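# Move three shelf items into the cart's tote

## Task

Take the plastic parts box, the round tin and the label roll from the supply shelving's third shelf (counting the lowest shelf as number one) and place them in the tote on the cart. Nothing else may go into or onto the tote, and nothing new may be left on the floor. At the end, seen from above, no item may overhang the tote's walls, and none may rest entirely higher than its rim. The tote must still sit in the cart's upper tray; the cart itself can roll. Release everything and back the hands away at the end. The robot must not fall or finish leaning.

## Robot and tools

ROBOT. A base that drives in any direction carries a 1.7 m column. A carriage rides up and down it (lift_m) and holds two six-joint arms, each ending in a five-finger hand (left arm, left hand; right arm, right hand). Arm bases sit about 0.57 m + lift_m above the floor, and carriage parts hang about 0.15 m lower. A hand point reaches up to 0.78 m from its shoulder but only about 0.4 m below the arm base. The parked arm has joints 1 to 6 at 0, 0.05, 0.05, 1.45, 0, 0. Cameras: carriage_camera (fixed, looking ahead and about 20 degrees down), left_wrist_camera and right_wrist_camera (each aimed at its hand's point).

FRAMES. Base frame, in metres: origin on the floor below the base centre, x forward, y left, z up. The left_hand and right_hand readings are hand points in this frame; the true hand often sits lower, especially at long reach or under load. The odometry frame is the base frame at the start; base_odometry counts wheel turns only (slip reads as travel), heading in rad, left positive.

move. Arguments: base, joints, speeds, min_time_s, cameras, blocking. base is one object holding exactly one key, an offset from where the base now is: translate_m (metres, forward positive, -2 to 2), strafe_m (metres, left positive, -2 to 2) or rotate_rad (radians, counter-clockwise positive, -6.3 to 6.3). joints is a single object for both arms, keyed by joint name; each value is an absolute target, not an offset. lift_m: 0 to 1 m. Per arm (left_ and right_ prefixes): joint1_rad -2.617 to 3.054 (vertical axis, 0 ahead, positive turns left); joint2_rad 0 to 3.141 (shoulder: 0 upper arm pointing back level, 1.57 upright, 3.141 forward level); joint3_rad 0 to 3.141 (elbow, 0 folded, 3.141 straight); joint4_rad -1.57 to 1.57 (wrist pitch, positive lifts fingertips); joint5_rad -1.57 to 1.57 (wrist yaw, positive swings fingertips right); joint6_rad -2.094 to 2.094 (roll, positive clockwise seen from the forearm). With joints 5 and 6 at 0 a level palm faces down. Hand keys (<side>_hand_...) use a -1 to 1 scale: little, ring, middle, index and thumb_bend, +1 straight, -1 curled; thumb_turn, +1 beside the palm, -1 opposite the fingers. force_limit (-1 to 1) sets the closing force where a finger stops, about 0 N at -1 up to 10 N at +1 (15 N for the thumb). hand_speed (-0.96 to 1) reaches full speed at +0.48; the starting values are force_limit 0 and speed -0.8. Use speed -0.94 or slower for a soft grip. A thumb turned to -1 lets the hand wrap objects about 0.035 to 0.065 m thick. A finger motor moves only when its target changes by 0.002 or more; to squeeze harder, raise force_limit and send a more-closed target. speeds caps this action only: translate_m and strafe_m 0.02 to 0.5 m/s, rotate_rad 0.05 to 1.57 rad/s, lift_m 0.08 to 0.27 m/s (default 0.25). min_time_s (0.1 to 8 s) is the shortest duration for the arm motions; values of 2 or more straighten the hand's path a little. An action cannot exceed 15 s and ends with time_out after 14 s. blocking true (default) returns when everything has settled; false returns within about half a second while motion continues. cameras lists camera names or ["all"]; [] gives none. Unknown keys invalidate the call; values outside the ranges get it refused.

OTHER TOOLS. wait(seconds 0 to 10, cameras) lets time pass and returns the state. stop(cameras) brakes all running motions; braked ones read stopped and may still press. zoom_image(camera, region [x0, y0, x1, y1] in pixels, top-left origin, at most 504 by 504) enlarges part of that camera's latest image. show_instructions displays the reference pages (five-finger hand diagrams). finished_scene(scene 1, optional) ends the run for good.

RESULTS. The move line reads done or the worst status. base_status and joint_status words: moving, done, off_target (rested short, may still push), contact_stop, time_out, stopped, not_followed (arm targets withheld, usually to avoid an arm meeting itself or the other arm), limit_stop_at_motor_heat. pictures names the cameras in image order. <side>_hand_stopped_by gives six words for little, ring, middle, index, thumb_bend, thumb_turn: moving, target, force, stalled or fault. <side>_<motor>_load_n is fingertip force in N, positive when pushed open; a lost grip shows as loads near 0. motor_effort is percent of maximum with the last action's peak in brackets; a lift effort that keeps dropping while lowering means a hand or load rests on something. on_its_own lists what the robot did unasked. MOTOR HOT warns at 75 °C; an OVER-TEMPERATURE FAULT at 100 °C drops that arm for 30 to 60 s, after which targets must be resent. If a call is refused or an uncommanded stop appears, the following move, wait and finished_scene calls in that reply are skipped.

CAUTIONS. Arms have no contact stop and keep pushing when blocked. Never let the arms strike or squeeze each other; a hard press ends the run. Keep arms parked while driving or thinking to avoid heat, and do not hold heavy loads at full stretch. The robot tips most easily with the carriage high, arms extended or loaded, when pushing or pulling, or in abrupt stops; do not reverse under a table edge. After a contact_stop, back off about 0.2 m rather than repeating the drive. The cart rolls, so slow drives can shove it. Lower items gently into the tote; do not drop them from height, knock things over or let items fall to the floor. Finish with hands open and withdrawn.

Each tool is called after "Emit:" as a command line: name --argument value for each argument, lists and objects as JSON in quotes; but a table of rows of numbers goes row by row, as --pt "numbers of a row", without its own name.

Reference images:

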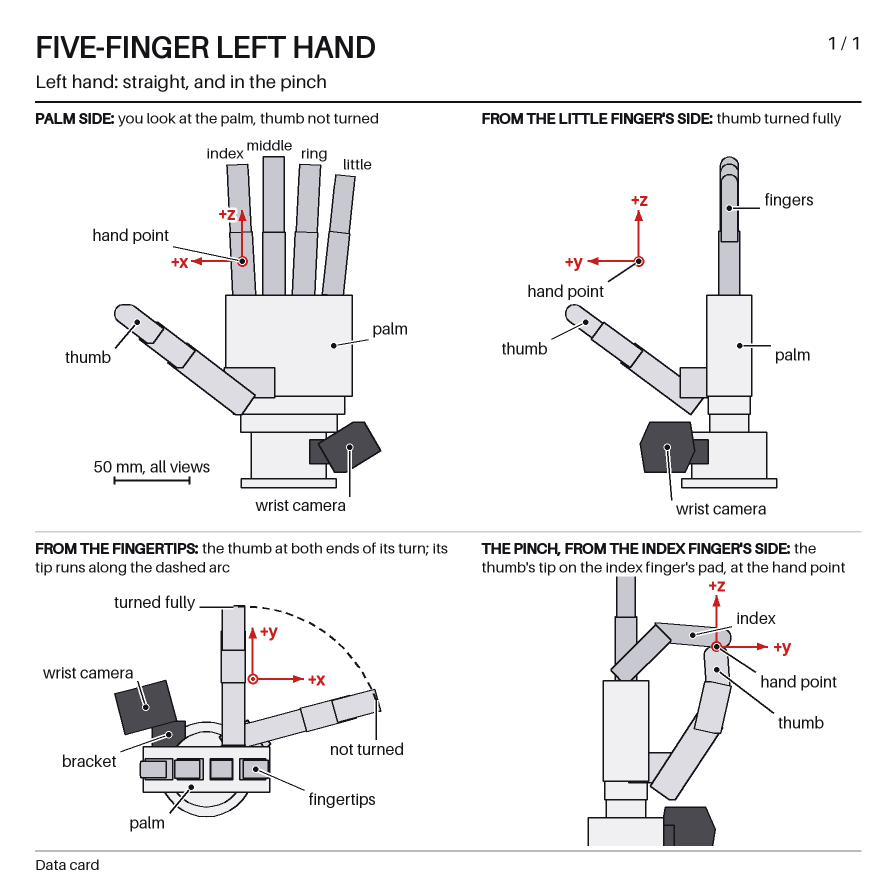

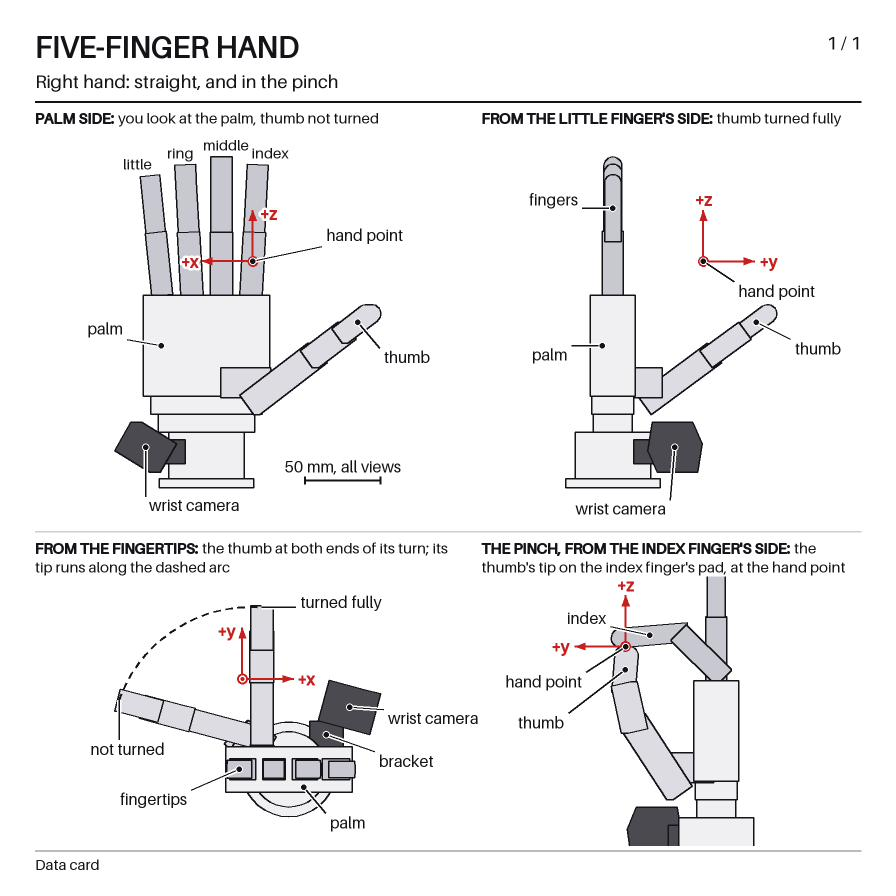

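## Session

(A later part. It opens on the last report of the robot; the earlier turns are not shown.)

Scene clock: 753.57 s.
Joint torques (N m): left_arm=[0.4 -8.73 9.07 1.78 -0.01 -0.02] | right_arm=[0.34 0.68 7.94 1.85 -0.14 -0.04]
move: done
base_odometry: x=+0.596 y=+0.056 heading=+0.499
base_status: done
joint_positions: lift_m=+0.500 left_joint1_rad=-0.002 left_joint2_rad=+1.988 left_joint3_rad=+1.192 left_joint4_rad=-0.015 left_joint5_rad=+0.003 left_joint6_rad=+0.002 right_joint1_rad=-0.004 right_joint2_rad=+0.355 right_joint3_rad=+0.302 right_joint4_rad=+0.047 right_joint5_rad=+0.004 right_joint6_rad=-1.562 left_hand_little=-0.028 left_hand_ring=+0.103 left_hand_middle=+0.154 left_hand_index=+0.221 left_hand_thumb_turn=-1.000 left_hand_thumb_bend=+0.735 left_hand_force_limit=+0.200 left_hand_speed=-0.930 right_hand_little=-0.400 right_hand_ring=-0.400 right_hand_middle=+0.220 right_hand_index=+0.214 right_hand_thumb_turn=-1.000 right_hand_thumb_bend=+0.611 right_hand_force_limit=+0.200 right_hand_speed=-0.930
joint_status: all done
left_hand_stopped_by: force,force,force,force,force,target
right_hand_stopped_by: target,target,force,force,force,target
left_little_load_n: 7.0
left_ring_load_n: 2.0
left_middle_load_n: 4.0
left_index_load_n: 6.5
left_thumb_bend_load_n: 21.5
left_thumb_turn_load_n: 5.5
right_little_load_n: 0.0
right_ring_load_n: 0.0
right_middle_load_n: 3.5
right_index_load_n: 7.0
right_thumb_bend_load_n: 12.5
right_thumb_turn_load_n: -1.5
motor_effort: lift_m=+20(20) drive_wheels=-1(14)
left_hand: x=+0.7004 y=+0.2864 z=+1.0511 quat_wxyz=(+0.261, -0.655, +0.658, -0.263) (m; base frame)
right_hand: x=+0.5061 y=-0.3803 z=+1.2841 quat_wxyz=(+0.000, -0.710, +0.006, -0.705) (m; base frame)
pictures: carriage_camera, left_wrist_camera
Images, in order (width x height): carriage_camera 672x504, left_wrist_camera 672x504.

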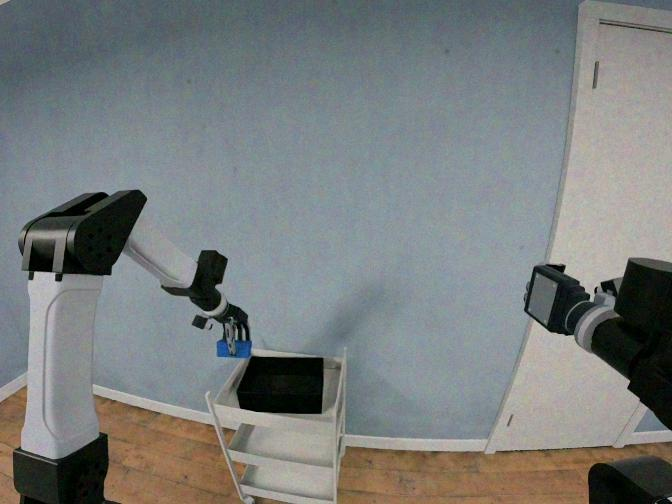

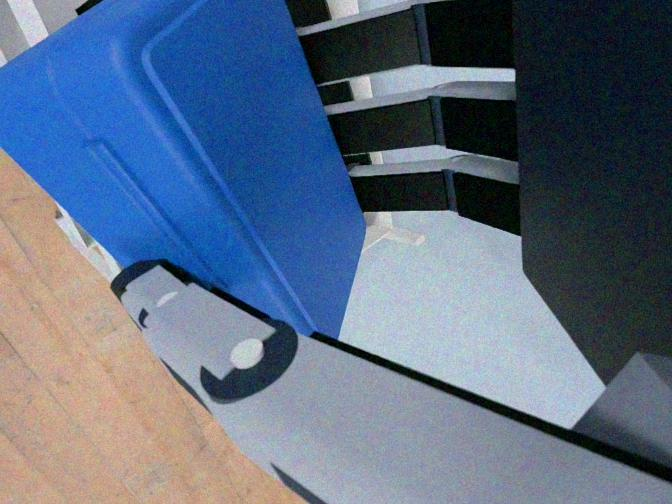

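Emit:
move --base '{"strafe_m": -0.03}' --speeds '{"strafe_m": 0.15}'

Emit:
move --base '{"translate_m": 0.1}' --speeds '{"translate_m": 0.12}'

Emit:
move --joints '{"lift_m": 0.33}' --speeds '{"lift_m": 0.15}' --cameras '["carriage_camera", "left_wrist_camera"]'

Emit:
zoom_image --camera "carriage_camera" --region '[160, 200, 410, 450]'

Scene clock: 778.13 s.
Joint torques (N m): left_arm=[0.49 -8.7 9.05 1.78 -0.01 -0.03] | right_arm=[0.32 0.68 7.92 1.86 -0.13 -0.04]
move: done
base_odometry: x=+0.611 y=+0.029 heading=+0.499
base_status: done
joint_positions: lift_m=+0.500 left_joint1_rad=-0.003 left_joint2_rad=+1.988 left_joint3_rad=+1.192 left_joint4_rad=-0.013 left_joint5_rad=+0.004 left_joint6_rad=+0.002 right_joint1_rad=-0.004 right_joint2_rad=+0.355 right_joint3_rad=+0.302 right_joint4_rad=+0.047 right_joint5_rad=+0.004 right_joint6_rad=-1.562 left_hand_little=-0.028 left_hand_ring=+0.103 left_hand_middle=+0.154 left_hand_index=+0.221 left_hand_thumb_turn=-1.000 left_hand_thumb_bend=+0.735 left_hand_force_limit=+0.200 left_hand_speed=-0.930 right_hand_little=-0.400 right_hand_ring=-0.400 right_hand_middle=+0.220 right_hand_index=+0.214 right_hand_thumb_turn=-1.000 right_hand_thumb_bend=+0.611 right_hand_force_limit=+0.200 right_hand_speed=-0.930
joint_status: not commanded
left_hand_stopped_by: force,force,force,force,force,target
right_hand_stopped_by: target,target,force,force,force,target
left_little_load_n: 7.0
left_ring_load_n: 2.0
left_middle_load_n: 4.0
left_index_load_n: 6.5
left_thumb_bend_load_n: 21.5
left_thumb_turn_load_n: 6.0
right_little_load_n: 0.0
right_ring_load_n: 0.0
right_middle_load_n: 3.5
right_index_load_n: 7.0
right_thumb_bend_load_n: 13.0
right_thumb_turn_load_n: -2.0
motor_effort: lift_m=+20(20) drive_wheels=-1(11)
left_hand: x=+0.7009 y=+0.2855 z=+1.0514 quat_wxyz=(+0.262, -0.654, +0.659, -0.264) (m; base frame)
right_hand: x=+0.5061 y=-0.3803 z=+1.2841 quat_wxyz=(+0.000, -0.710, +0.006, -0.705) (m; base frame)
pictures: none

Scene clock: 779.73 s.
Joint torques (N m): left_arm=[0.49 -8.58 9.11 1.76 -0.01 -0.03] | right_arm=[0.34 0.68 8.01 1.86 -0.13 -0.04]
move: done
base_odometry: x=+0.699 y=+0.077 heading=+0.499
base_status: done
joint_positions: lift_m=+0.500 left_joint1_rad=-0.003 left_joint2_rad=+1.988 left_joint3_rad=+1.192 left_joint4_rad=-0.011 left_joint5_rad=+0.004 left_joint6_rad=+0.002 right_joint1_rad=-0.004 right_joint2_rad=+0.355 right_joint3_rad=+0.302 right_joint4_rad=+0.047 right_joint5_rad=+0.004 right_joint6_rad=-1.562 left_hand_little=-0.028 left_hand_ring=+0.103 left_hand_middle=+0.154 left_hand_index=+0.221 left_hand_thumb_turn=-1.000 left_hand_thumb_bend=+0.735 left_hand_force_limit=+0.200 left_hand_speed=-0.930 right_hand_little=-0.400 right_hand_ring=-0.400 right_hand_middle=+0.220 right_hand_index=+0.214 right_hand_thumb_turn=-1.000 right_hand_thumb_bend=+0.611 right_hand_force_limit=+0.200 right_hand_speed=-0.930
joint_status: not commanded
left_hand_stopped_by: force,force,force,force,force,target
right_hand_stopped_by: target,target,force,force,force,target
left_little_load_n: 7.0
left_ring_load_n: 2.5
left_middle_load_n: 4.0
left_index_load_n: 7.0
left_thumb_bend_load_n: 21.5
left_thumb_turn_load_n: 5.5
right_little_load_n: 0.0
right_ring_load_n: 0.0
right_middle_load_n: 3.5
right_index_load_n: 7.0
right_thumb_bend_load_n: 12.5
right_thumb_turn_load_n: -2.0
motor_effort: lift_m=+20(20) drive_wheels=-1(9)
left_hand: x=+0.7014 y=+0.2855 z=+1.0517 quat_wxyz=(+0.262, -0.654, +0.658, -0.265) (m; base frame)
right_hand: x=+0.5061 y=-0.3803 z=+1.2841 quat_wxyz=(+0.000, -0.710, +0.006, -0.705) (m; base frame)
pictures: none

Scene clock: 781.30 s.
Joint torques (N m): left_arm=[0.49 -9.63 8.32 1.69 -0.01 -0.03] | right_arm=[0.34 0.69 8.01 1.92 -0.12 -0.04]
move: done
base_odometry: x=+0.699 y=+0.077 heading=+0.499
base_status: not commanded
joint_positions: lift_m=+0.330 left_joint1_rad=-0.003 left_joint2_rad=+1.997 left_joint3_rad=+1.200 left_joint4_rad=-0.004 left_joint5_rad=+0.004 left_joint6_rad=+0.002 right_joint1_rad=-0.004 right_joint2_rad=+0.355 right_joint3_rad=+0.302 right_joint4_rad=+0.040 right_joint5_rad=+0.004 right_joint6_rad=-1.562 left_hand_little=-0.028 left_hand_ring=+0.103 left_hand_middle=+0.154 left_hand_index=+0.221 left_hand_thumb_turn=-1.000 left_hand_thumb_bend=+0.735 left_hand_force_limit=+0.200 left_hand_speed=-0.930 right_hand_little=-0.400 right_hand_ring=-0.400 right_hand_middle=+0.220 right_hand_index=+0.214 right_hand_thumb_turn=-1.000 right_hand_thumb_bend=+0.611 right_hand_force_limit=+0.200 right_hand_speed=-0.930
joint_status: all done
left_hand_stopped_by: force,force,force,force,force,target
right_hand_stopped_by: target,target,force,force,force,target
left_little_load_n: 7.0
left_ring_load_n: 2.0
left_middle_load_n: 4.0
left_index_load_n: 6.5
left_thumb_bend_load_n: 21.5
left_thumb_turn_load_n: 6.0
right_little_load_n: 0.0
right_ring_load_n: 0.0
right_middle_load_n: 3.5
right_index_load_n: 7.0
right_thumb_bend_load_n: 13.0
right_thumb_turn_load_n: -2.0
motor_effort: lift_m=+21(21) drive_wheels=-1(1)
left_hand: x=+0.7047 y=+0.2855 z=+0.8812 quat_wxyz=(+0.264, -0.653, +0.657, -0.267) (m; base frame)
right_hand: x=+0.5058 y=-0.3803 z=+1.1124 quat_wxyz=(+0.000, -0.712, +0.006, -0.702) (m; base frame)
pictures: carriage_camera, left_wrist_camera
Images, in order (width x height): carriage_camera 672x504, left_wrist_camera 672x504.

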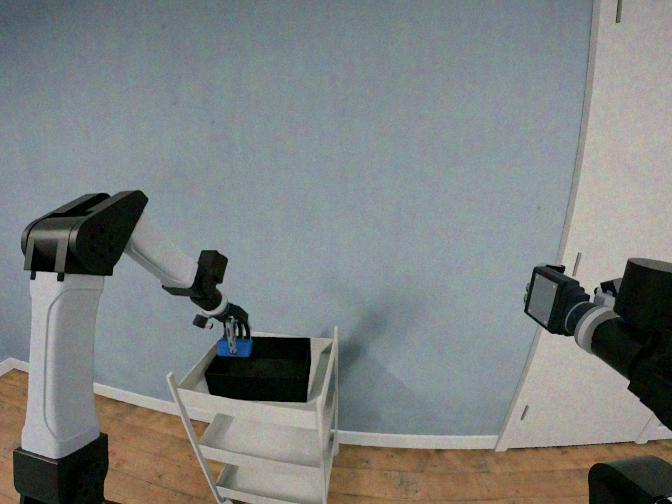

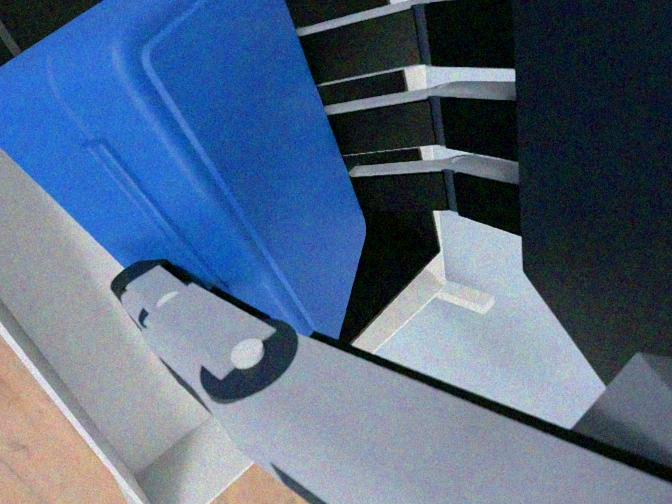

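Scaled by 2.016 from the camera's 672x504 image, which has a finer 960x720 frame.

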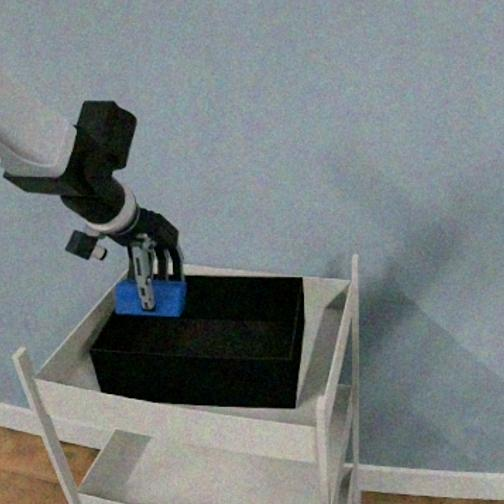

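Emit:
move --base '{"translate_m": 0.035}' --speeds '{"translate_m": 0.08}'

Emit:
move --joints '{"lift_m": 0.27}' --speeds '{"lift_m": 0.1}' --cameras '["carriage_camera", "left_wrist_camera"]'

Emit:
zoom_image --camera "carriage_camera" --region '[160, 200, 410, 450]'

Scene clock: 825.97 s.
Joint torques (N m): left_arm=[0.5 -9.66 8.31 1.7 -0.01 -0.03] | right_arm=[0.32 0.7 7.98 1.91 -0.12 -0.03]
move: done
base_odometry: x=+0.729 y=+0.094 heading=+0.499
base_status: done
joint_positions: lift_m=+0.330 left_joint1_rad=-0.003 left_joint2_rad=+1.997 left_joint3_rad=+1.200 left_joint4_rad=-0.004 left_joint5_rad=+0.004 left_joint6_rad=+0.002 right_joint1_rad=-0.004 right_joint2_rad=+0.355 right_joint3_rad=+0.302 right_joint4_rad=+0.040 right_joint5_rad=+0.004 right_joint6_rad=-1.562 left_hand_little=-0.028 left_hand_ring=+0.103 left_hand_middle=+0.154 left_hand_index=+0.221 left_hand_thumb_turn=-1.000 left_hand_thumb_bend=+0.735 left_hand_force_limit=+0.200 left_hand_speed=-0.930 right_hand_little=-0.400 right_hand_ring=-0.400 right_hand_middle=+0.220 right_hand_index=+0.214 right_hand_thumb_turn=-1.000 right_hand_thumb_bend=+0.611 right_hand_force_limit=+0.200 right_hand_speed=-0.930
joint_status: not commanded
left_hand_stopped_by: force,force,force,force,force,target
right_hand_stopped_by: target,target,force,force,force,target
left_little_load_n: 7.0
left_ring_load_n: 2.0
left_middle_load_n: 4.0
left_index_load_n: 6.5
left_thumb_bend_load_n: 21.5
left_thumb_turn_load_n: 5.5
right_little_load_n: 0.5
right_ring_load_n: 0.0
right_middle_load_n: 3.5
right_index_load_n: 7.0
right_thumb_bend_load_n: 12.5
right_thumb_turn_load_n: -2.0
motor_effort: lift_m=+21(21) drive_wheels=-1(11)
left_hand: x=+0.7047 y=+0.2855 z=+0.8812 quat_wxyz=(+0.264, -0.653, +0.657, -0.267) (m; base frame)
right_hand: x=+0.5058 y=-0.3803 z=+1.1124 quat_wxyz=(+0.000, -0.712, +0.006, -0.702) (m; base frame)
pictures: none

Scene clock: 826.97 s.
Joint torques (N m): left_arm=[0.51 -9.73 8.24 1.7 -0.01 -0.03] | right_arm=[0.34 0.7 7.95 1.93 -0.12 -0.04]
move: done
base_odometry: x=+0.729 y=+0.094 heading=+0.499
base_status: not commanded
joint_positions: lift_m=+0.270 left_joint1_rad=-0.003 left_joint2_rad=+1.998 left_joint3_rad=+1.201 left_joint4_rad=-0.004 left_joint5_rad=+0.004 left_joint6_rad=+0.002 right_joint1_rad=-0.004 right_joint2_rad=+0.355 right_joint3_rad=+0.302 right_joint4_rad=+0.039 right_joint5_rad=+0.004 right_joint6_rad=-1.562 left_hand_little=-0.028 left_hand_ring=+0.103 left_hand_middle=+0.154 left_hand_index=+0.221 left_hand_thumb_turn=-1.000 left_hand_thumb_bend=+0.735 left_hand_force_limit=+0.200 left_hand_speed=-0.930 right_hand_little=-0.400 right_hand_ring=-0.400 right_hand_middle=+0.220 right_hand_index=+0.214 right_hand_thumb_turn=-1.000 right_hand_thumb_bend=+0.611 right_hand_force_limit=+0.200 right_hand_speed=-0.930
joint_status: all done
left_hand_stopped_by: force,force,force,force,force,target
right_hand_stopped_by: target,target,force,force,force,target
left_little_load_n: 7.0
left_ring_load_n: 2.0
left_middle_load_n: 4.0
left_index_load_n: 6.5
left_thumb_bend_load_n: 21.5
left_thumb_turn_load_n: 6.0
right_little_load_n: 0.0
right_ring_load_n: 0.0
right_middle_load_n: 3.5
right_index_load_n: 7.0
right_thumb_bend_load_n: 12.5
right_thumb_turn_load_n: -2.0
motor_effort: lift_m=+21(22) drive_wheels=-1(1)
left_hand: x=+0.7051 y=+0.2855 z=+0.8211 quat_wxyz=(+0.264, -0.653, +0.657, -0.267) (m; base frame)
right_hand: x=+0.5058 y=-0.3803 z=+1.0521 quat_wxyz=(+0.000, -0.712, +0.006, -0.702) (m; base frame)
pictures: carriage_camera, left_wrist_camera
Images, in order (width x height): carriage_camera 672x504, left_wrist_camera 672x504.

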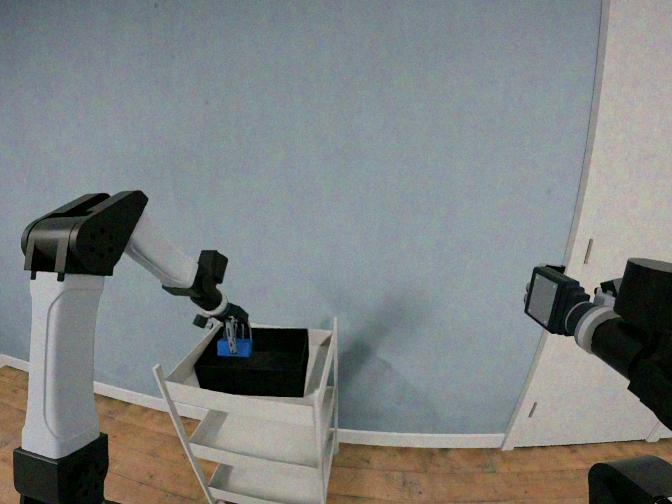

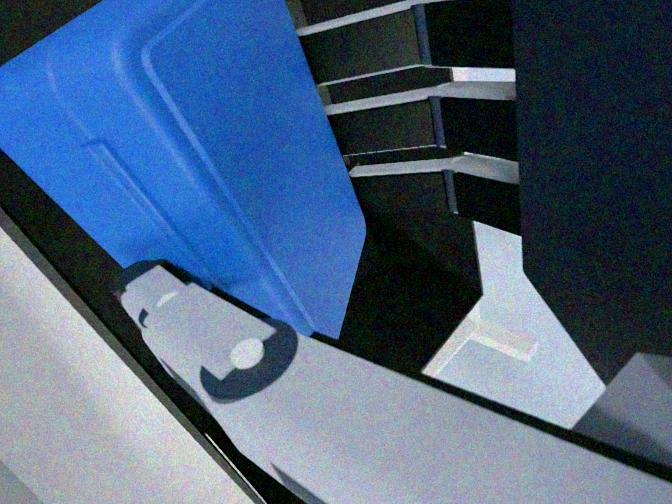

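Scaled by 2.016 from the camera's 672x504 image, which has a finer 960x720 frame.

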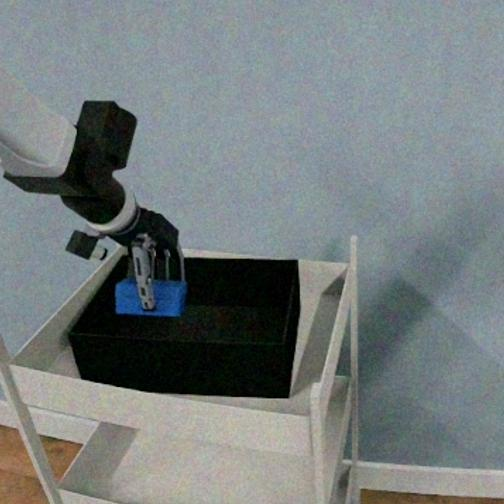

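Emit:
move --joints '{"lift_m": 0.225}' --speeds '{"lift_m": 0.08}' --cameras '["carriage_camera", "left_wrist_camera"]'

Emit:
zoom_image --camera "carriage_camera" --region '[160, 200, 410, 450]'

Scene clock: 833.17 s.
Joint torques (N m): left_arm=[0.46 -9.84 8.2 1.67 -0.01 -0.02] | right_arm=[0.34 0.69 7.92 1.92 -0.12 -0.04]
move: done
base_odometry: x=+0.729 y=+0.094 heading=+0.499
base_status: not commanded
joint_positions: lift_m=+0.225 left_joint1_rad=-0.003 left_joint2_rad=+1.998 left_joint3_rad=+1.202 left_joint4_rad=-0.003 left_joint5_rad=+0.004 left_joint6_rad=+0.002 right_joint1_rad=-0.004 right_joint2_rad=+0.355 right_joint3_rad=+0.302 right_joint4_rad=+0.040 right_joint5_rad=+0.004 right_joint6_rad=-1.562 left_hand_little=-0.028 left_hand_ring=+0.103 left_hand_middle=+0.154 left_hand_index=+0.221 left_hand_thumb_turn=-1.000 left_hand_thumb_bend=+0.735 left_hand_force_limit=+0.200 left_hand_speed=-0.930 right_hand_little=-0.400 right_hand_ring=-0.400 right_hand_middle=+0.220 right_hand_index=+0.214 right_hand_thumb_turn=-1.000 right_hand_thumb_bend=+0.611 right_hand_force_limit=+0.200 right_hand_speed=-0.930
joint_status: all done
left_hand_stopped_by: force,force,force,force,force,target
right_hand_stopped_by: target,target,force,force,force,target
left_little_load_n: 7.0
left_ring_load_n: 2.0
left_middle_load_n: 4.0
left_index_load_n: 6.5
left_thumb_bend_load_n: 21.5
left_thumb_turn_load_n: 6.0
right_little_load_n: 0.0
right_ring_load_n: 0.0
right_middle_load_n: 3.0
right_index_load_n: 7.5
right_thumb_bend_load_n: 12.5
right_thumb_turn_load_n: -2.0
motor_effort: lift_m=+21(21) drive_wheels=+3(3)
left_hand: x=+0.7053 y=+0.2855 z=+0.7763 quat_wxyz=(+0.264, -0.653, +0.657, -0.267) (m; base frame)
right_hand: x=+0.5058 y=-0.3803 z=+1.0074 quat_wxyz=(+0.000, -0.712, +0.006, -0.702) (m; base frame)
pictures: carriage_camera, left_wrist_camera
Images, in order (width x height): carriage_camera 672x504, left_wrist_camera 672x504.

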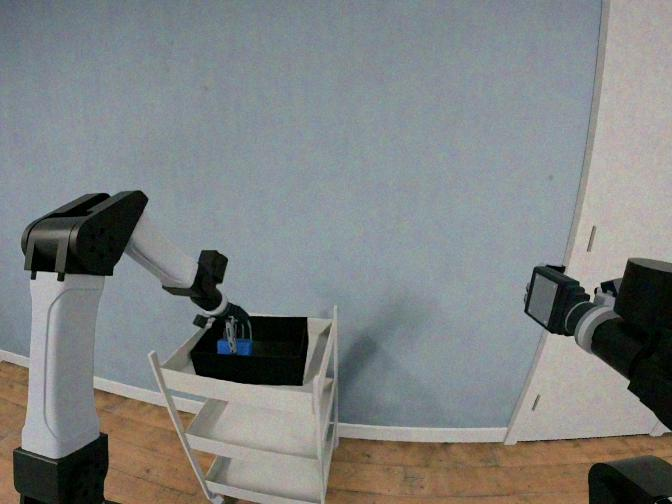

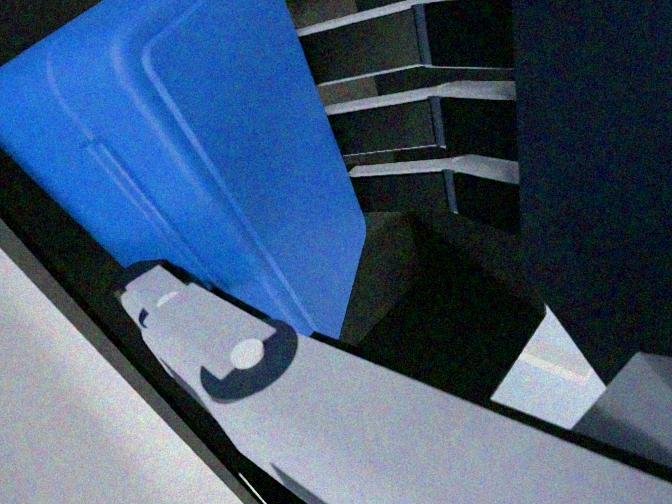

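Scaled by 2.016 from the camera's 672x504 image, which has a finer 960x720 frame.

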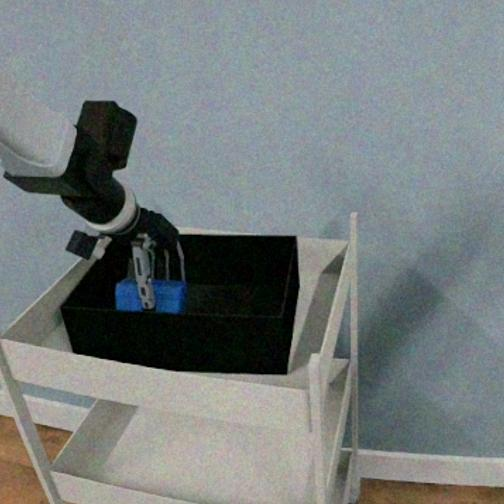

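Emit:
move --joints '{"lift_m": 0.2}' --speeds '{"lift_m": 0.08}'

Emit:
move --joints '{"lift_m": 0.185}' --speeds '{"lift_m": 0.08}' --cameras '["carriage_camera", "left_wrist_camera"]'

Emit:
zoom_image --camera "carriage_camera" --region '[160, 200, 410, 450]'

Scene clock: 839.30 s.
Joint torques (N m): left_arm=[0.49 -9.69 8.2 1.69 -0.01 -0.03] | right_arm=[0.32 0.73 7.91 1.91 -0.12 -0.03]
move: done
base_odometry: x=+0.729 y=+0.094 heading=+0.499
base_status: not commanded
joint_positions: lift_m=+0.200 left_joint1_rad=-0.003 left_joint2_rad=+1.999 left_joint3_rad=+1.202 left_joint4_rad=-0.002 left_joint5_rad=+0.004 left_joint6_rad=+0.002 right_joint1_rad=-0.004 right_joint2_rad=+0.355 right_joint3_rad=+0.302 right_joint4_rad=+0.040 right_joint5_rad=+0.004 right_joint6_rad=-1.562 left_hand_little=-0.028 left_hand_ring=+0.103 left_hand_middle=+0.154 left_hand_index=+0.221 left_hand_thumb_turn=-1.000 left_hand_thumb_bend=+0.735 left_hand_force_limit=+0.200 left_hand_speed=-0.930 right_hand_little=-0.400 right_hand_ring=-0.400 right_hand_middle=+0.220 right_hand_index=+0.214 right_hand_thumb_turn=-1.000 right_hand_thumb_bend=+0.611 right_hand_force_limit=+0.200 right_hand_speed=-0.930
joint_status: all done
left_hand_stopped_by: force,force,force,force,force,target
right_hand_stopped_by: target,target,force,force,force,target
left_little_load_n: 7.0
left_ring_load_n: 2.0
left_middle_load_n: 4.0
left_index_load_n: 6.5
left_thumb_bend_load_n: 21.0
left_thumb_turn_load_n: 6.0
right_little_load_n: 0.0
right_ring_load_n: 0.0
right_middle_load_n: 3.5
right_index_load_n: 7.0
right_thumb_bend_load_n: 13.0
right_thumb_turn_load_n: -2.0
motor_effort: lift_m=+21(21) drive_wheels=+3(3)
left_hand: x=+0.7054 y=+0.2855 z=+0.7509 quat_wxyz=(+0.264, -0.653, +0.657, -0.267) (m; base frame)
right_hand: x=+0.5058 y=-0.3803 z=+0.9823 quat_wxyz=(+0.000, -0.712, +0.006, -0.702) (m; base frame)
pictures: none

Scene clock: 839.87 s.
Joint torques (N m): left_arm=[0.49 -9.98 8.18 1.69 -0.01 -0.03] | right_arm=[0.34 0.73 8.05 1.92 -0.12 -0.04]
move: done
base_odometry: x=+0.729 y=+0.094 heading=+0.499
base_status: not commanded
joint_positions: lift_m=+0.185 left_joint1_rad=-0.003 left_joint2_rad=+2.000 left_joint3_rad=+1.202 left_joint4_rad=-0.003 left_joint5_rad=+0.004 left_joint6_rad=+0.002 right_joint1_rad=-0.004 right_joint2_rad=+0.355 right_joint3_rad=+0.302 right_joint4_rad=+0.040 right_joint5_rad=+0.004 right_joint6_rad=-1.562 left_hand_little=-0.028 left_hand_ring=+0.103 left_hand_middle=+0.154 left_hand_index=+0.221 left_hand_thumb_turn=-1.000 left_hand_thumb_bend=+0.735 left_hand_force_limit=+0.200 left_hand_speed=-0.930 right_hand_little=-0.400 right_hand_ring=-0.400 right_hand_middle=+0.220 right_hand_index=+0.214 right_hand_thumb_turn=-1.000 right_hand_thumb_bend=+0.611 right_hand_force_limit=+0.200 right_hand_speed=-0.930
joint_status: all done
left_hand_stopped_by: force,force,force,force,force,target
right_hand_stopped_by: target,target,force,force,force,target
left_little_load_n: 7.0
left_ring_load_n: 2.0
left_middle_load_n: 4.0
left_index_load_n: 6.5
left_thumb_bend_load_n: 21.5
left_thumb_turn_load_n: 5.5
right_little_load_n: 0.0
right_ring_load_n: 0.0
right_middle_load_n: 4.0
right_index_load_n: 7.0
right_thumb_bend_load_n: 12.5
right_thumb_turn_load_n: -2.0
motor_effort: lift_m=+21(22) drive_wheels=+3(3)
left_hand: x=+0.7053 y=+0.2855 z=+0.7357 quat_wxyz=(+0.264, -0.653, +0.657, -0.267) (m; base frame)
right_hand: x=+0.5058 y=-0.3803 z=+0.9675 quat_wxyz=(+0.000, -0.712, +0.006, -0.702) (m; base frame)
pictures: carriage_camera, left_wrist_camera
Images, in order (width x height): carriage_camera 672x504, left_wrist_camera 672x504.

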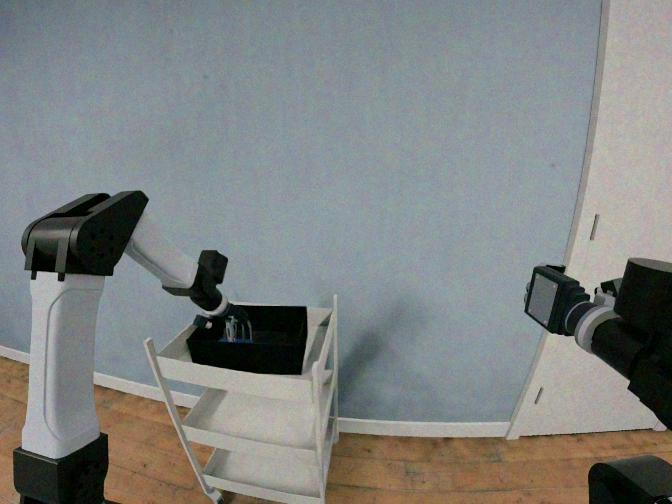

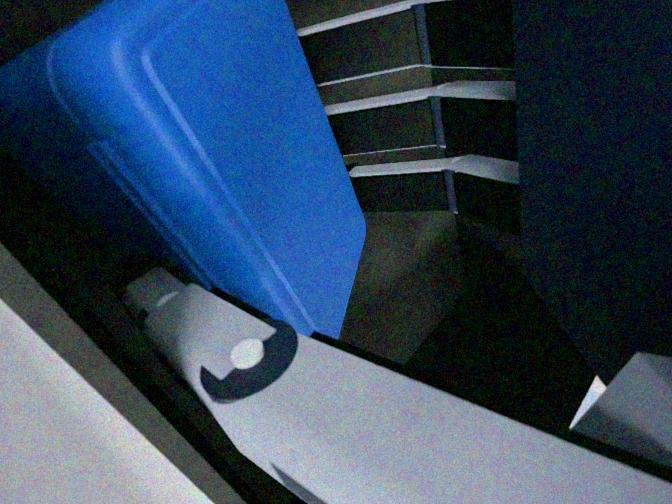

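Scaled by 2.016 from the camera's 672x504 image, which has a finer 960x720 frame.

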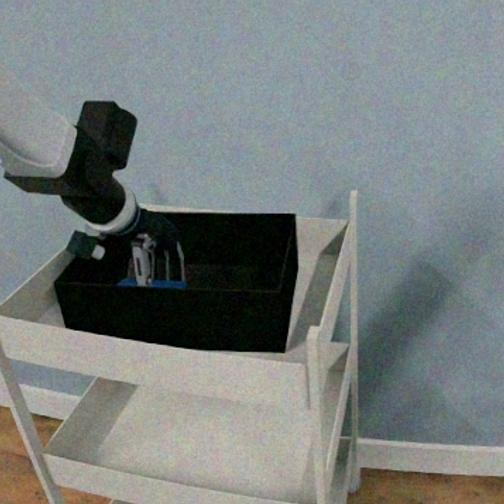

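Emit:
move --base '{"strafe_m": -0.04}' --speeds '{"strafe_m": 0.08}'

Emit:
move --joints '{"lift_m": 0.165}' --speeds '{"lift_m": 0.08}' --cameras '["carriage_camera", "left_wrist_camera"]'

Emit:
zoom_image --camera "carriage_camera" --region '[160, 200, 360, 400]'

Scene clock: 870.60 s.
Joint torques (N m): left_arm=[0.59 -9.87 8.18 1.65 -0.02 -0.03] | right_arm=[0.31 0.75 8.01 1.92 -0.14 -0.03]
move: done
base_odometry: x=+0.749 y=+0.059 heading=+0.499
base_status: done
joint_positions: lift_m=+0.185 left_joint1_rad=-0.003 left_joint2_rad=+2.000 left_joint3_rad=+1.202 left_joint4_rad=-0.003 left_joint5_rad=+0.004 left_joint6_rad=+0.002 right_joint1_rad=-0.004 right_joint2_rad=+0.355 right_joint3_rad=+0.302 right_joint4_rad=+0.040 right_joint5_rad=+0.004 right_joint6_rad=-1.562 left_hand_little=-0.028 left_hand_ring=+0.103 left_hand_middle=+0.154 left_hand_index=+0.221 left_hand_thumb_turn=-1.000 left_hand_thumb_bend=+0.735 left_hand_force_limit=+0.200 left_hand_speed=-0.930 right_hand_little=-0.400 right_hand_ring=-0.400 right_hand_middle=+0.220 right_hand_index=+0.214 right_hand_thumb_turn=-1.000 right_hand_thumb_bend=+0.611 right_hand_force_limit=+0.200 right_hand_speed=-0.930
joint_status: not commanded
left_hand_stopped_by: force,force,force,force,force,target
right_hand_stopped_by: target,target,force,force,force,target
left_little_load_n: 7.0
left_ring_load_n: 2.5
left_middle_load_n: 4.0
left_index_load_n: 6.5
left_thumb_bend_load_n: 21.5
left_thumb_turn_load_n: 6.0
right_little_load_n: 0.0
right_ring_load_n: 0.0
right_middle_load_n: 3.5
right_index_load_n: 7.0
right_thumb_bend_load_n: 12.5
right_thumb_turn_load_n: -2.0
motor_effort: lift_m=+21(21) drive_wheels=-1(8)
left_hand: x=+0.7053 y=+0.2853 z=+0.7357 quat_wxyz=(+0.264, -0.653, +0.658, -0.267) (m; base frame)
right_hand: x=+0.5058 y=-0.3803 z=+0.9675 quat_wxyz=(+0.000, -0.712, +0.006, -0.702) (m; base frame)
pictures: none

Scene clock: 871.23 s.
Joint torques (N m): left_arm=[0.53 -9.91 8.2 1.61 0 -0.01] | right_arm=[0.32 0.7 7.91 1.9 -0.12 -0.04]
move: done
base_odometry: x=+0.749 y=+0.059 heading=+0.499
base_status: not commanded
joint_positions: lift_m=+0.165 left_joint1_rad=-0.003 left_joint2_rad=+2.000 left_joint3_rad=+1.202 left_joint4_rad=+0.006 left_joint5_rad=+0.004 left_joint6_rad=+0.001 right_joint1_rad=-0.004 right_joint2_rad=+0.355 right_joint3_rad=+0.302 right_joint4_rad=+0.040 right_joint5_rad=+0.004 right_joint6_rad=-1.562 left_hand_little=-0.028 left_hand_ring=+0.103 left_hand_middle=+0.154 left_hand_index=+0.221 left_hand_thumb_turn=-0.999 left_hand_thumb_bend=+0.735 left_hand_force_limit=+0.200 left_hand_speed=-0.930 right_hand_little=-0.400 right_hand_ring=-0.400 right_hand_middle=+0.220 right_hand_index=+0.214 right_hand_thumb_turn=-1.000 right_hand_thumb_bend=+0.611 right_hand_force_limit=+0.200 right_hand_speed=-0.930
joint_status: all done
left_hand_stopped_by: force,force,force,force,force,target
right_hand_stopped_by: target,target,force,force,force,target
left_little_load_n: 8.0
left_ring_load_n: 2.0
left_middle_load_n: 3.5
left_index_load_n: 3.5
left_thumb_bend_load_n: 18.5
left_thumb_turn_load_n: 7.5
right_little_load_n: 0.0
right_ring_load_n: 0.0
right_middle_load_n: 3.5
right_index_load_n: 7.5
right_thumb_bend_load_n: 12.5
right_thumb_turn_load_n: -2.0
motor_effort: lift_m=+20(21) drive_wheels=+0(1)
left_hand: x=+0.7075 y=+0.2853 z=+0.7172 quat_wxyz=(+0.267, -0.652, +0.656, -0.270) (m; base frame)
right_hand: x=+0.5058 y=-0.3803 z=+0.9475 quat_wxyz=(+0.000, -0.712, +0.006, -0.702) (m; base frame)
pictures: carriage_camera, left_wrist_camera
Images, in order (width x height): carriage_camera 672x504, left_wrist_camera 672x504.

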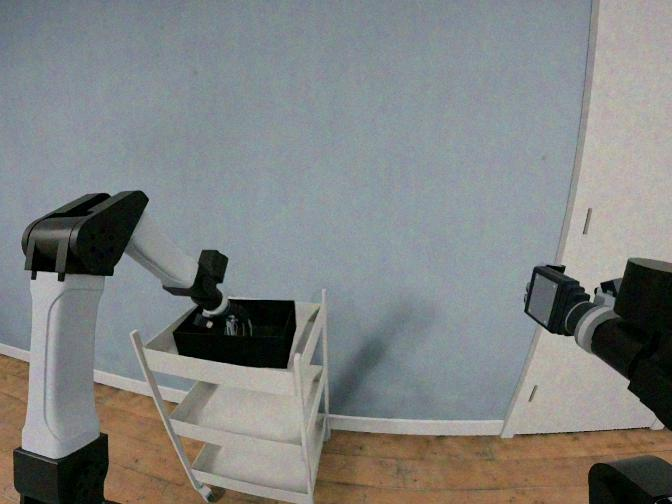

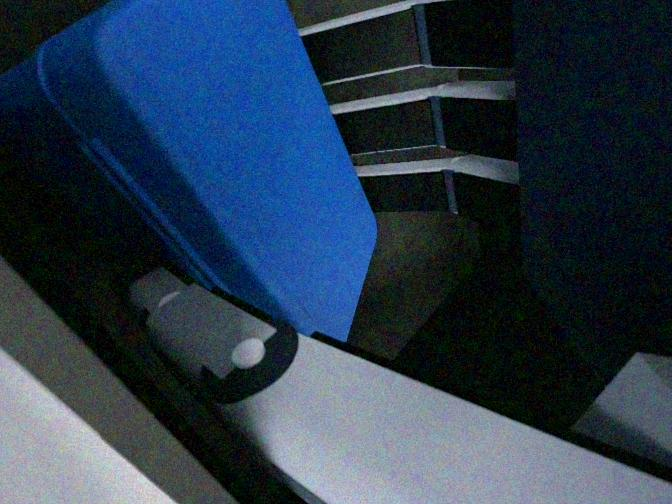

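Scaled by 2.520 from the camera's 672x504 image, which has a finer 960x720 frame.

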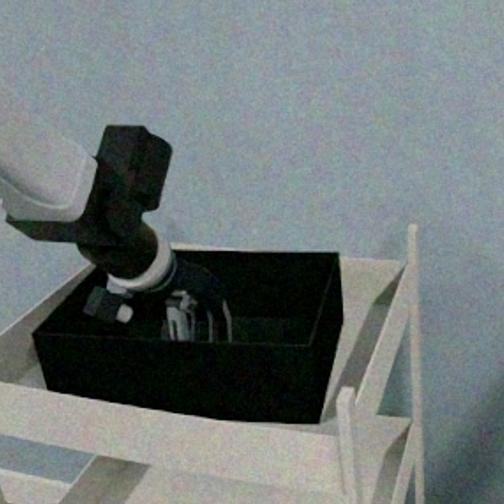

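Emit:
move --joints '{"left_hand_index": 0.6, "left_hand_middle": 0.6, "left_hand_ring": 0.6, "left_hand_little": 0.6, "left_hand_thumb_bend": 1.0, "left_hand_speed": -0.85}' --cameras '["carriage_camera", "left_wrist_camera"]'

Scene clock: 879.70 s.
Joint torques (N m): left_arm=[0.54 -9.91 8.17 1.59 -0.01 -0.02] | right_arm=[0.34 0.72 7.98 1.92 -0.12 -0.04]
move: done
base_odometry: x=+0.749 y=+0.059 heading=+0.499
base_status: not commanded
joint_positions: lift_m=+0.165 left_joint1_rad=-0.003 left_joint2_rad=+2.000 left_joint3_rad=+1.202 left_joint4_rad=+0.008 left_joint5_rad=+0.004 left_joint6_rad=+0.001 right_joint1_rad=-0.004 right_joint2_rad=+0.355 right_joint3_rad=+0.302 right_joint4_rad=+0.040 right_joint5_rad=+0.004 right_joint6_rad=-1.562 left_hand_little=+0.600 left_hand_ring=+0.600 left_hand_middle=+0.600 left_hand_index=+0.600 left_hand_thumb_turn=-1.000 left_hand_thumb_bend=+0.999 left_hand_force_limit=+0.200 left_hand_speed=-0.850 right_hand_little=-0.400 right_hand_ring=-0.400 right_hand_middle=+0.220 right_hand_index=+0.214 right_hand_thumb_turn=-1.000 right_hand_thumb_bend=+0.611 right_hand_force_limit=+0.200 right_hand_speed=-0.930
joint_status: all done
left_hand_stopped_by: target,target,target,target,target,target
right_hand_stopped_by: target,target,force,force,force,target
left_little_load_n: -0.5
left_ring_load_n: 0.0
left_middle_load_n: 0.0
left_index_load_n: 0.0
left_thumb_bend_load_n: -1.0
left_thumb_turn_load_n: 0.0
right_little_load_n: 0.0
right_ring_load_n: 0.0
right_middle_load_n: 3.5
right_index_load_n: 7.0
right_thumb_bend_load_n: 12.5
right_thumb_turn_load_n: -2.0
motor_effort: lift_m=+20(20) drive_wheels=+0(0)
left_hand: x=+0.7080 y=+0.2853 z=+0.7175 quat_wxyz=(+0.268, -0.652, +0.656, -0.271) (m; base frame)
right_hand: x=+0.5058 y=-0.3803 z=+0.9475 quat_wxyz=(+0.000, -0.712, +0.006, -0.702) (m; base frame)
pictures: carriage_camera, left_wrist_camera
Images, in order (width x height): carriage_camera 672x504, left_wrist_camera 672x504.

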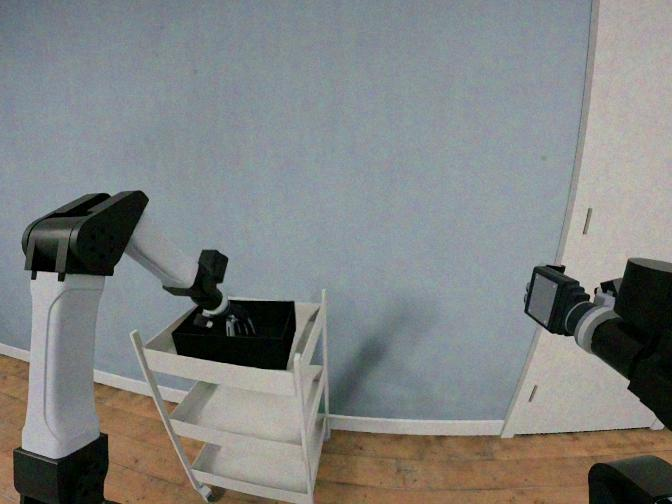

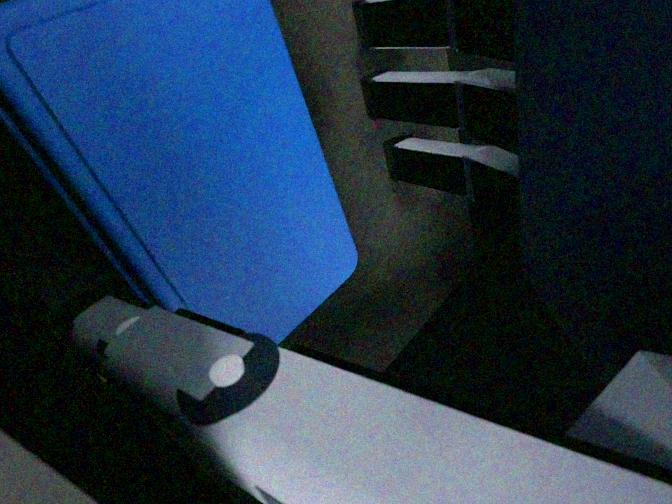

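Emit:
move --joints '{"lift_m": 0.26}' --speeds '{"lift_m": 0.1}' --cameras '["left_wrist_camera"]'

Emit:
move --joints '{"lift_m": 0.5}' --cameras '["left_wrist_camera"]'

Emit:
move --joints '{"left_joint1_rad": 0, "left_joint2_rad": 0.05, "left_joint3_rad": 0.05, "left_joint4_rad": 1.45, "left_joint5_rad": 0, "left_joint6_rad": 0, "left_hand_index": 1, "left_hand_middle": 1, "left_hand_ring": 1, "left_hand_little": 1, "left_hand_speed": 0}' --min_time_s 3 --cameras '["carriage_camera"]'

Emit:
zoom_image --camera "carriage_camera" --region '[100, 250, 400, 500]'

Scene clock: 886.73 s.
Joint torques (N m): left_arm=[0.54 -9.94 8.18 1.59 0 -0.01] | right_arm=[0.34 0.7 7.99 1.89 -0.12 -0.04]
move: done
base_odometry: x=+0.749 y=+0.059 heading=+0.499
base_status: not commanded
joint_positions: lift_m=+0.260 left_joint1_rad=-0.003 left_joint2_rad=+2.000 left_joint3_rad=+1.203 left_joint4_rad=+0.009 left_joint5_rad=+0.004 left_joint6_rad=+0.001 right_joint1_rad=-0.004 right_joint2_rad=+0.355 right_joint3_rad=+0.302 right_joint4_rad=+0.043 right_joint5_rad=+0.004 right_joint6_rad=-1.562 left_hand_little=+0.600 left_hand_ring=+0.600 left_hand_middle=+0.600 left_hand_index=+0.600 left_hand_thumb_turn=-1.000 left_hand_thumb_bend=+1.000 left_hand_force_limit=+0.200 left_hand_speed=-0.850 right_hand_little=-0.400 right_hand_ring=-0.400 right_hand_middle=+0.220 right_hand_index=+0.214 right_hand_thumb_turn=-1.000 right_hand_thumb_bend=+0.611 right_hand_force_limit=+0.200 right_hand_speed=-0.930
joint_status: all done
left_hand_stopped_by: target,target,target,target,target,target
right_hand_stopped_by: target,target,force,force,force,target
left_little_load_n: 0.0
left_ring_load_n: 0.0
left_middle_load_n: 0.0
left_index_load_n: 0.0
left_thumb_bend_load_n: 0.0
left_thumb_turn_load_n: 0.0
right_little_load_n: 0.0
right_ring_load_n: 0.0
right_middle_load_n: 3.5
right_index_load_n: 7.5
right_thumb_bend_load_n: 13.0
right_thumb_turn_load_n: -2.0
motor_effort: lift_m=+20(25) drive_wheels=+0(0)
left_hand: x=+0.7084 y=+0.2853 z=+0.8129 quat_wxyz=(+0.268, -0.652, +0.656, -0.271) (m; base frame)
right_hand: x=+0.5059 y=-0.3803 z=+1.0433 quat_wxyz=(+0.000, -0.711, +0.006, -0.704) (m; base frame)
pictures: left_wrist_camera
Images, in order (width x height): left_wrist_camera 672x504.

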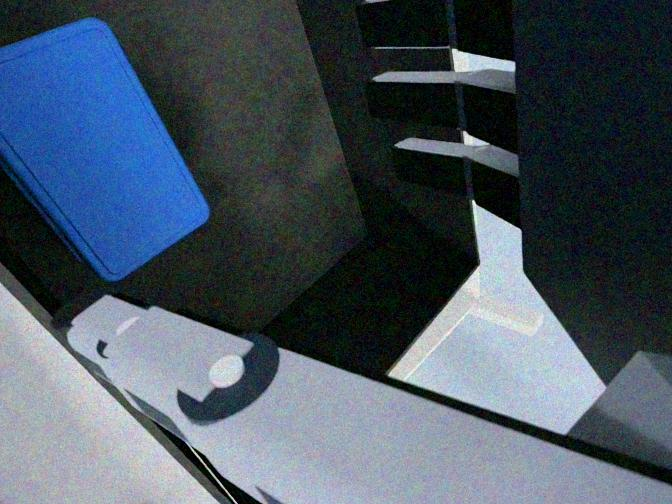

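Scene clock: 888.23 s.
Joint torques (N m): left_arm=[0.54 -9.91 8.05 1.61 0 -0.02] | right_arm=[0.32 0.7 7.95 1.86 -0.12 -0.03]
move: done
base_odometry: x=+0.749 y=+0.059 heading=+0.499
base_status: not commanded
joint_positions: lift_m=+0.500 left_joint1_rad=-0.003 left_joint2_rad=+2.000 left_joint3_rad=+1.204 left_joint4_rad=+0.007 left_joint5_rad=+0.004 left_joint6_rad=+0.001 right_joint1_rad=-0.004 right_joint2_rad=+0.355 right_joint3_rad=+0.302 right_joint4_rad=+0.047 right_joint5_rad=+0.004 right_joint6_rad=-1.562 left_hand_little=+0.600 left_hand_ring=+0.600 left_hand_middle=+0.600 left_hand_index=+0.600 left_hand_thumb_turn=-1.000 left_hand_thumb_bend=+1.000 left_hand_force_limit=+0.200 left_hand_speed=-0.850 right_hand_little=-0.400 right_hand_ring=-0.400 right_hand_middle=+0.220 right_hand_index=+0.214 right_hand_thumb_turn=-1.000 right_hand_thumb_bend=+0.611 right_hand_force_limit=+0.200 right_hand_speed=-0.930
joint_status: all done
left_hand_stopped_by: target,target,target,target,target,target
right_hand_stopped_by: target,target,force,force,force,target
left_little_load_n: 0.0
left_ring_load_n: 0.0
left_middle_load_n: 0.0
left_index_load_n: 0.0
left_thumb_bend_load_n: 0.0
left_thumb_turn_load_n: 0.0
right_little_load_n: 0.0
right_ring_load_n: 0.0
right_middle_load_n: 3.5
right_index_load_n: 7.0
right_thumb_bend_load_n: 13.0
right_thumb_turn_load_n: -1.5
motor_effort: lift_m=+20(26) drive_wheels=+0(0)
left_hand: x=+0.7082 y=+0.2853 z=+1.0528 quat_wxyz=(+0.268, -0.652, +0.656, -0.271) (m; base frame)
right_hand: x=+0.5060 y=-0.3803 z=+1.2842 quat_wxyz=(+0.000, -0.709, +0.006, -0.705) (m; base frame)
pictures: left_wrist_camera
Images, in order (width x height): left_wrist_camera 672x504.

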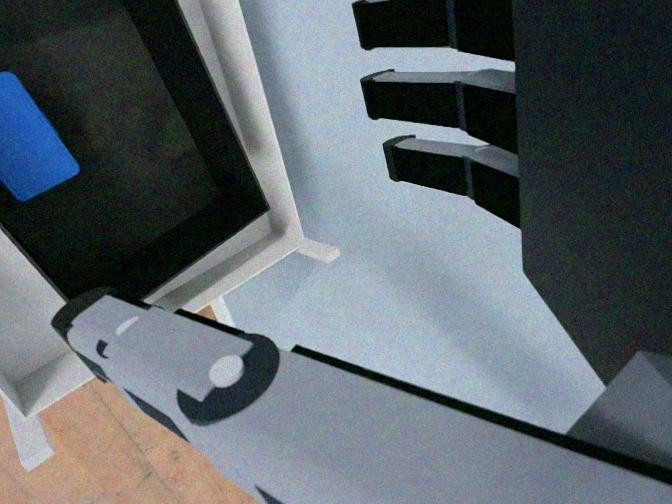

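Scene clock: 891.53 s.
Joint torques (N m): left_arm=[0.5 2.92 4.23 0.11 0.01 -0.03] | right_arm=[0.34 0.72 7.98 1.85 -0.12 -0.04]
move: done
base_odometry: x=+0.749 y=+0.059 heading=+0.499
base_status: not commanded
joint_positions: lift_m=+0.500 left_joint1_rad=-0.003 left_joint2_rad=+0.058 left_joint3_rad=+0.064 left_joint4_rad=+1.436 left_joint5_rad=+0.004 left_joint6_rad=+0.001 right_joint1_rad=-0.004 right_joint2_rad=+0.355 right_joint3_rad=+0.302 right_joint4_rad=+0.047 right_joint5_rad=+0.004 right_joint6_rad=-1.562 left_hand_little=+1.000 left_hand_ring=+1.000 left_hand_middle=+1.000 left_hand_index=+1.000 left_hand_thumb_turn=-1.000 left_hand_thumb_bend=+1.000 left_hand_force_limit=+0.200 left_hand_speed=+0.000 right_hand_little=-0.400 right_hand_ring=-0.400 right_hand_middle=+0.220 right_hand_index=+0.214 right_hand_thumb_turn=-1.000 right_hand_thumb_bend=+0.611 right_hand_force_limit=+0.200 right_hand_speed=-0.930
joint_status: all done
left_hand_stopped_by: target,target,target,target,target,target
right_hand_stopped_by: target,target,force,force,force,target
left_little_load_n: 0.0
left_ring_load_n: 0.0
left_middle_load_n: 0.0
left_index_load_n: 0.0
left_thumb_bend_load_n: 0.0
left_thumb_turn_load_n: 0.0
right_little_load_n: 0.0
right_ring_load_n: 0.0
right_middle_load_n: 3.5
right_index_load_n: 7.0
right_thumb_bend_load_n: 12.5
right_thumb_turn_load_n: -2.0
motor_effort: lift_m=+20(20) drive_wheels=+0(0)
left_hand: x=+0.3132 y=+0.2866 z=+1.5137 quat_wxyz=(+0.705, -0.044, +0.047, -0.707) (m; base frame)
right_hand: x=+0.5060 y=-0.3803 z=+1.2842 quat_wxyz=(+0.000, -0.709, +0.006, -0.705) (m; base frame)
pictures: carriage_camera
Images, in order (width x height): carriage_camera 672x504.

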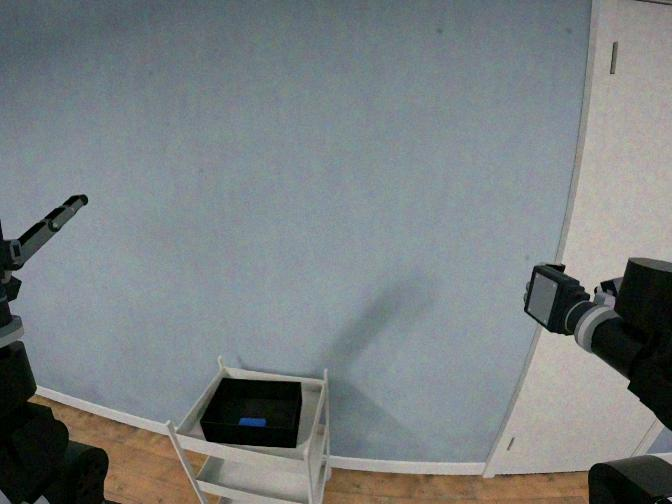

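Scaled by 1.680 from the camera's 672x504 image, which has a finer 960x720 frame.

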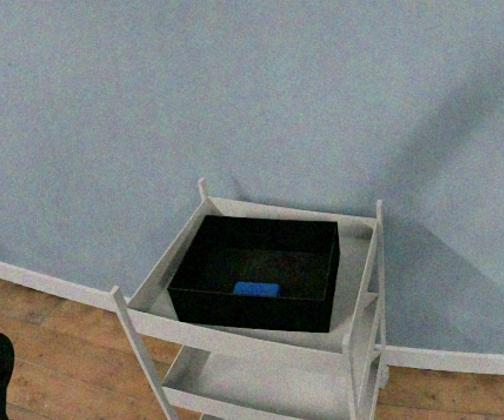

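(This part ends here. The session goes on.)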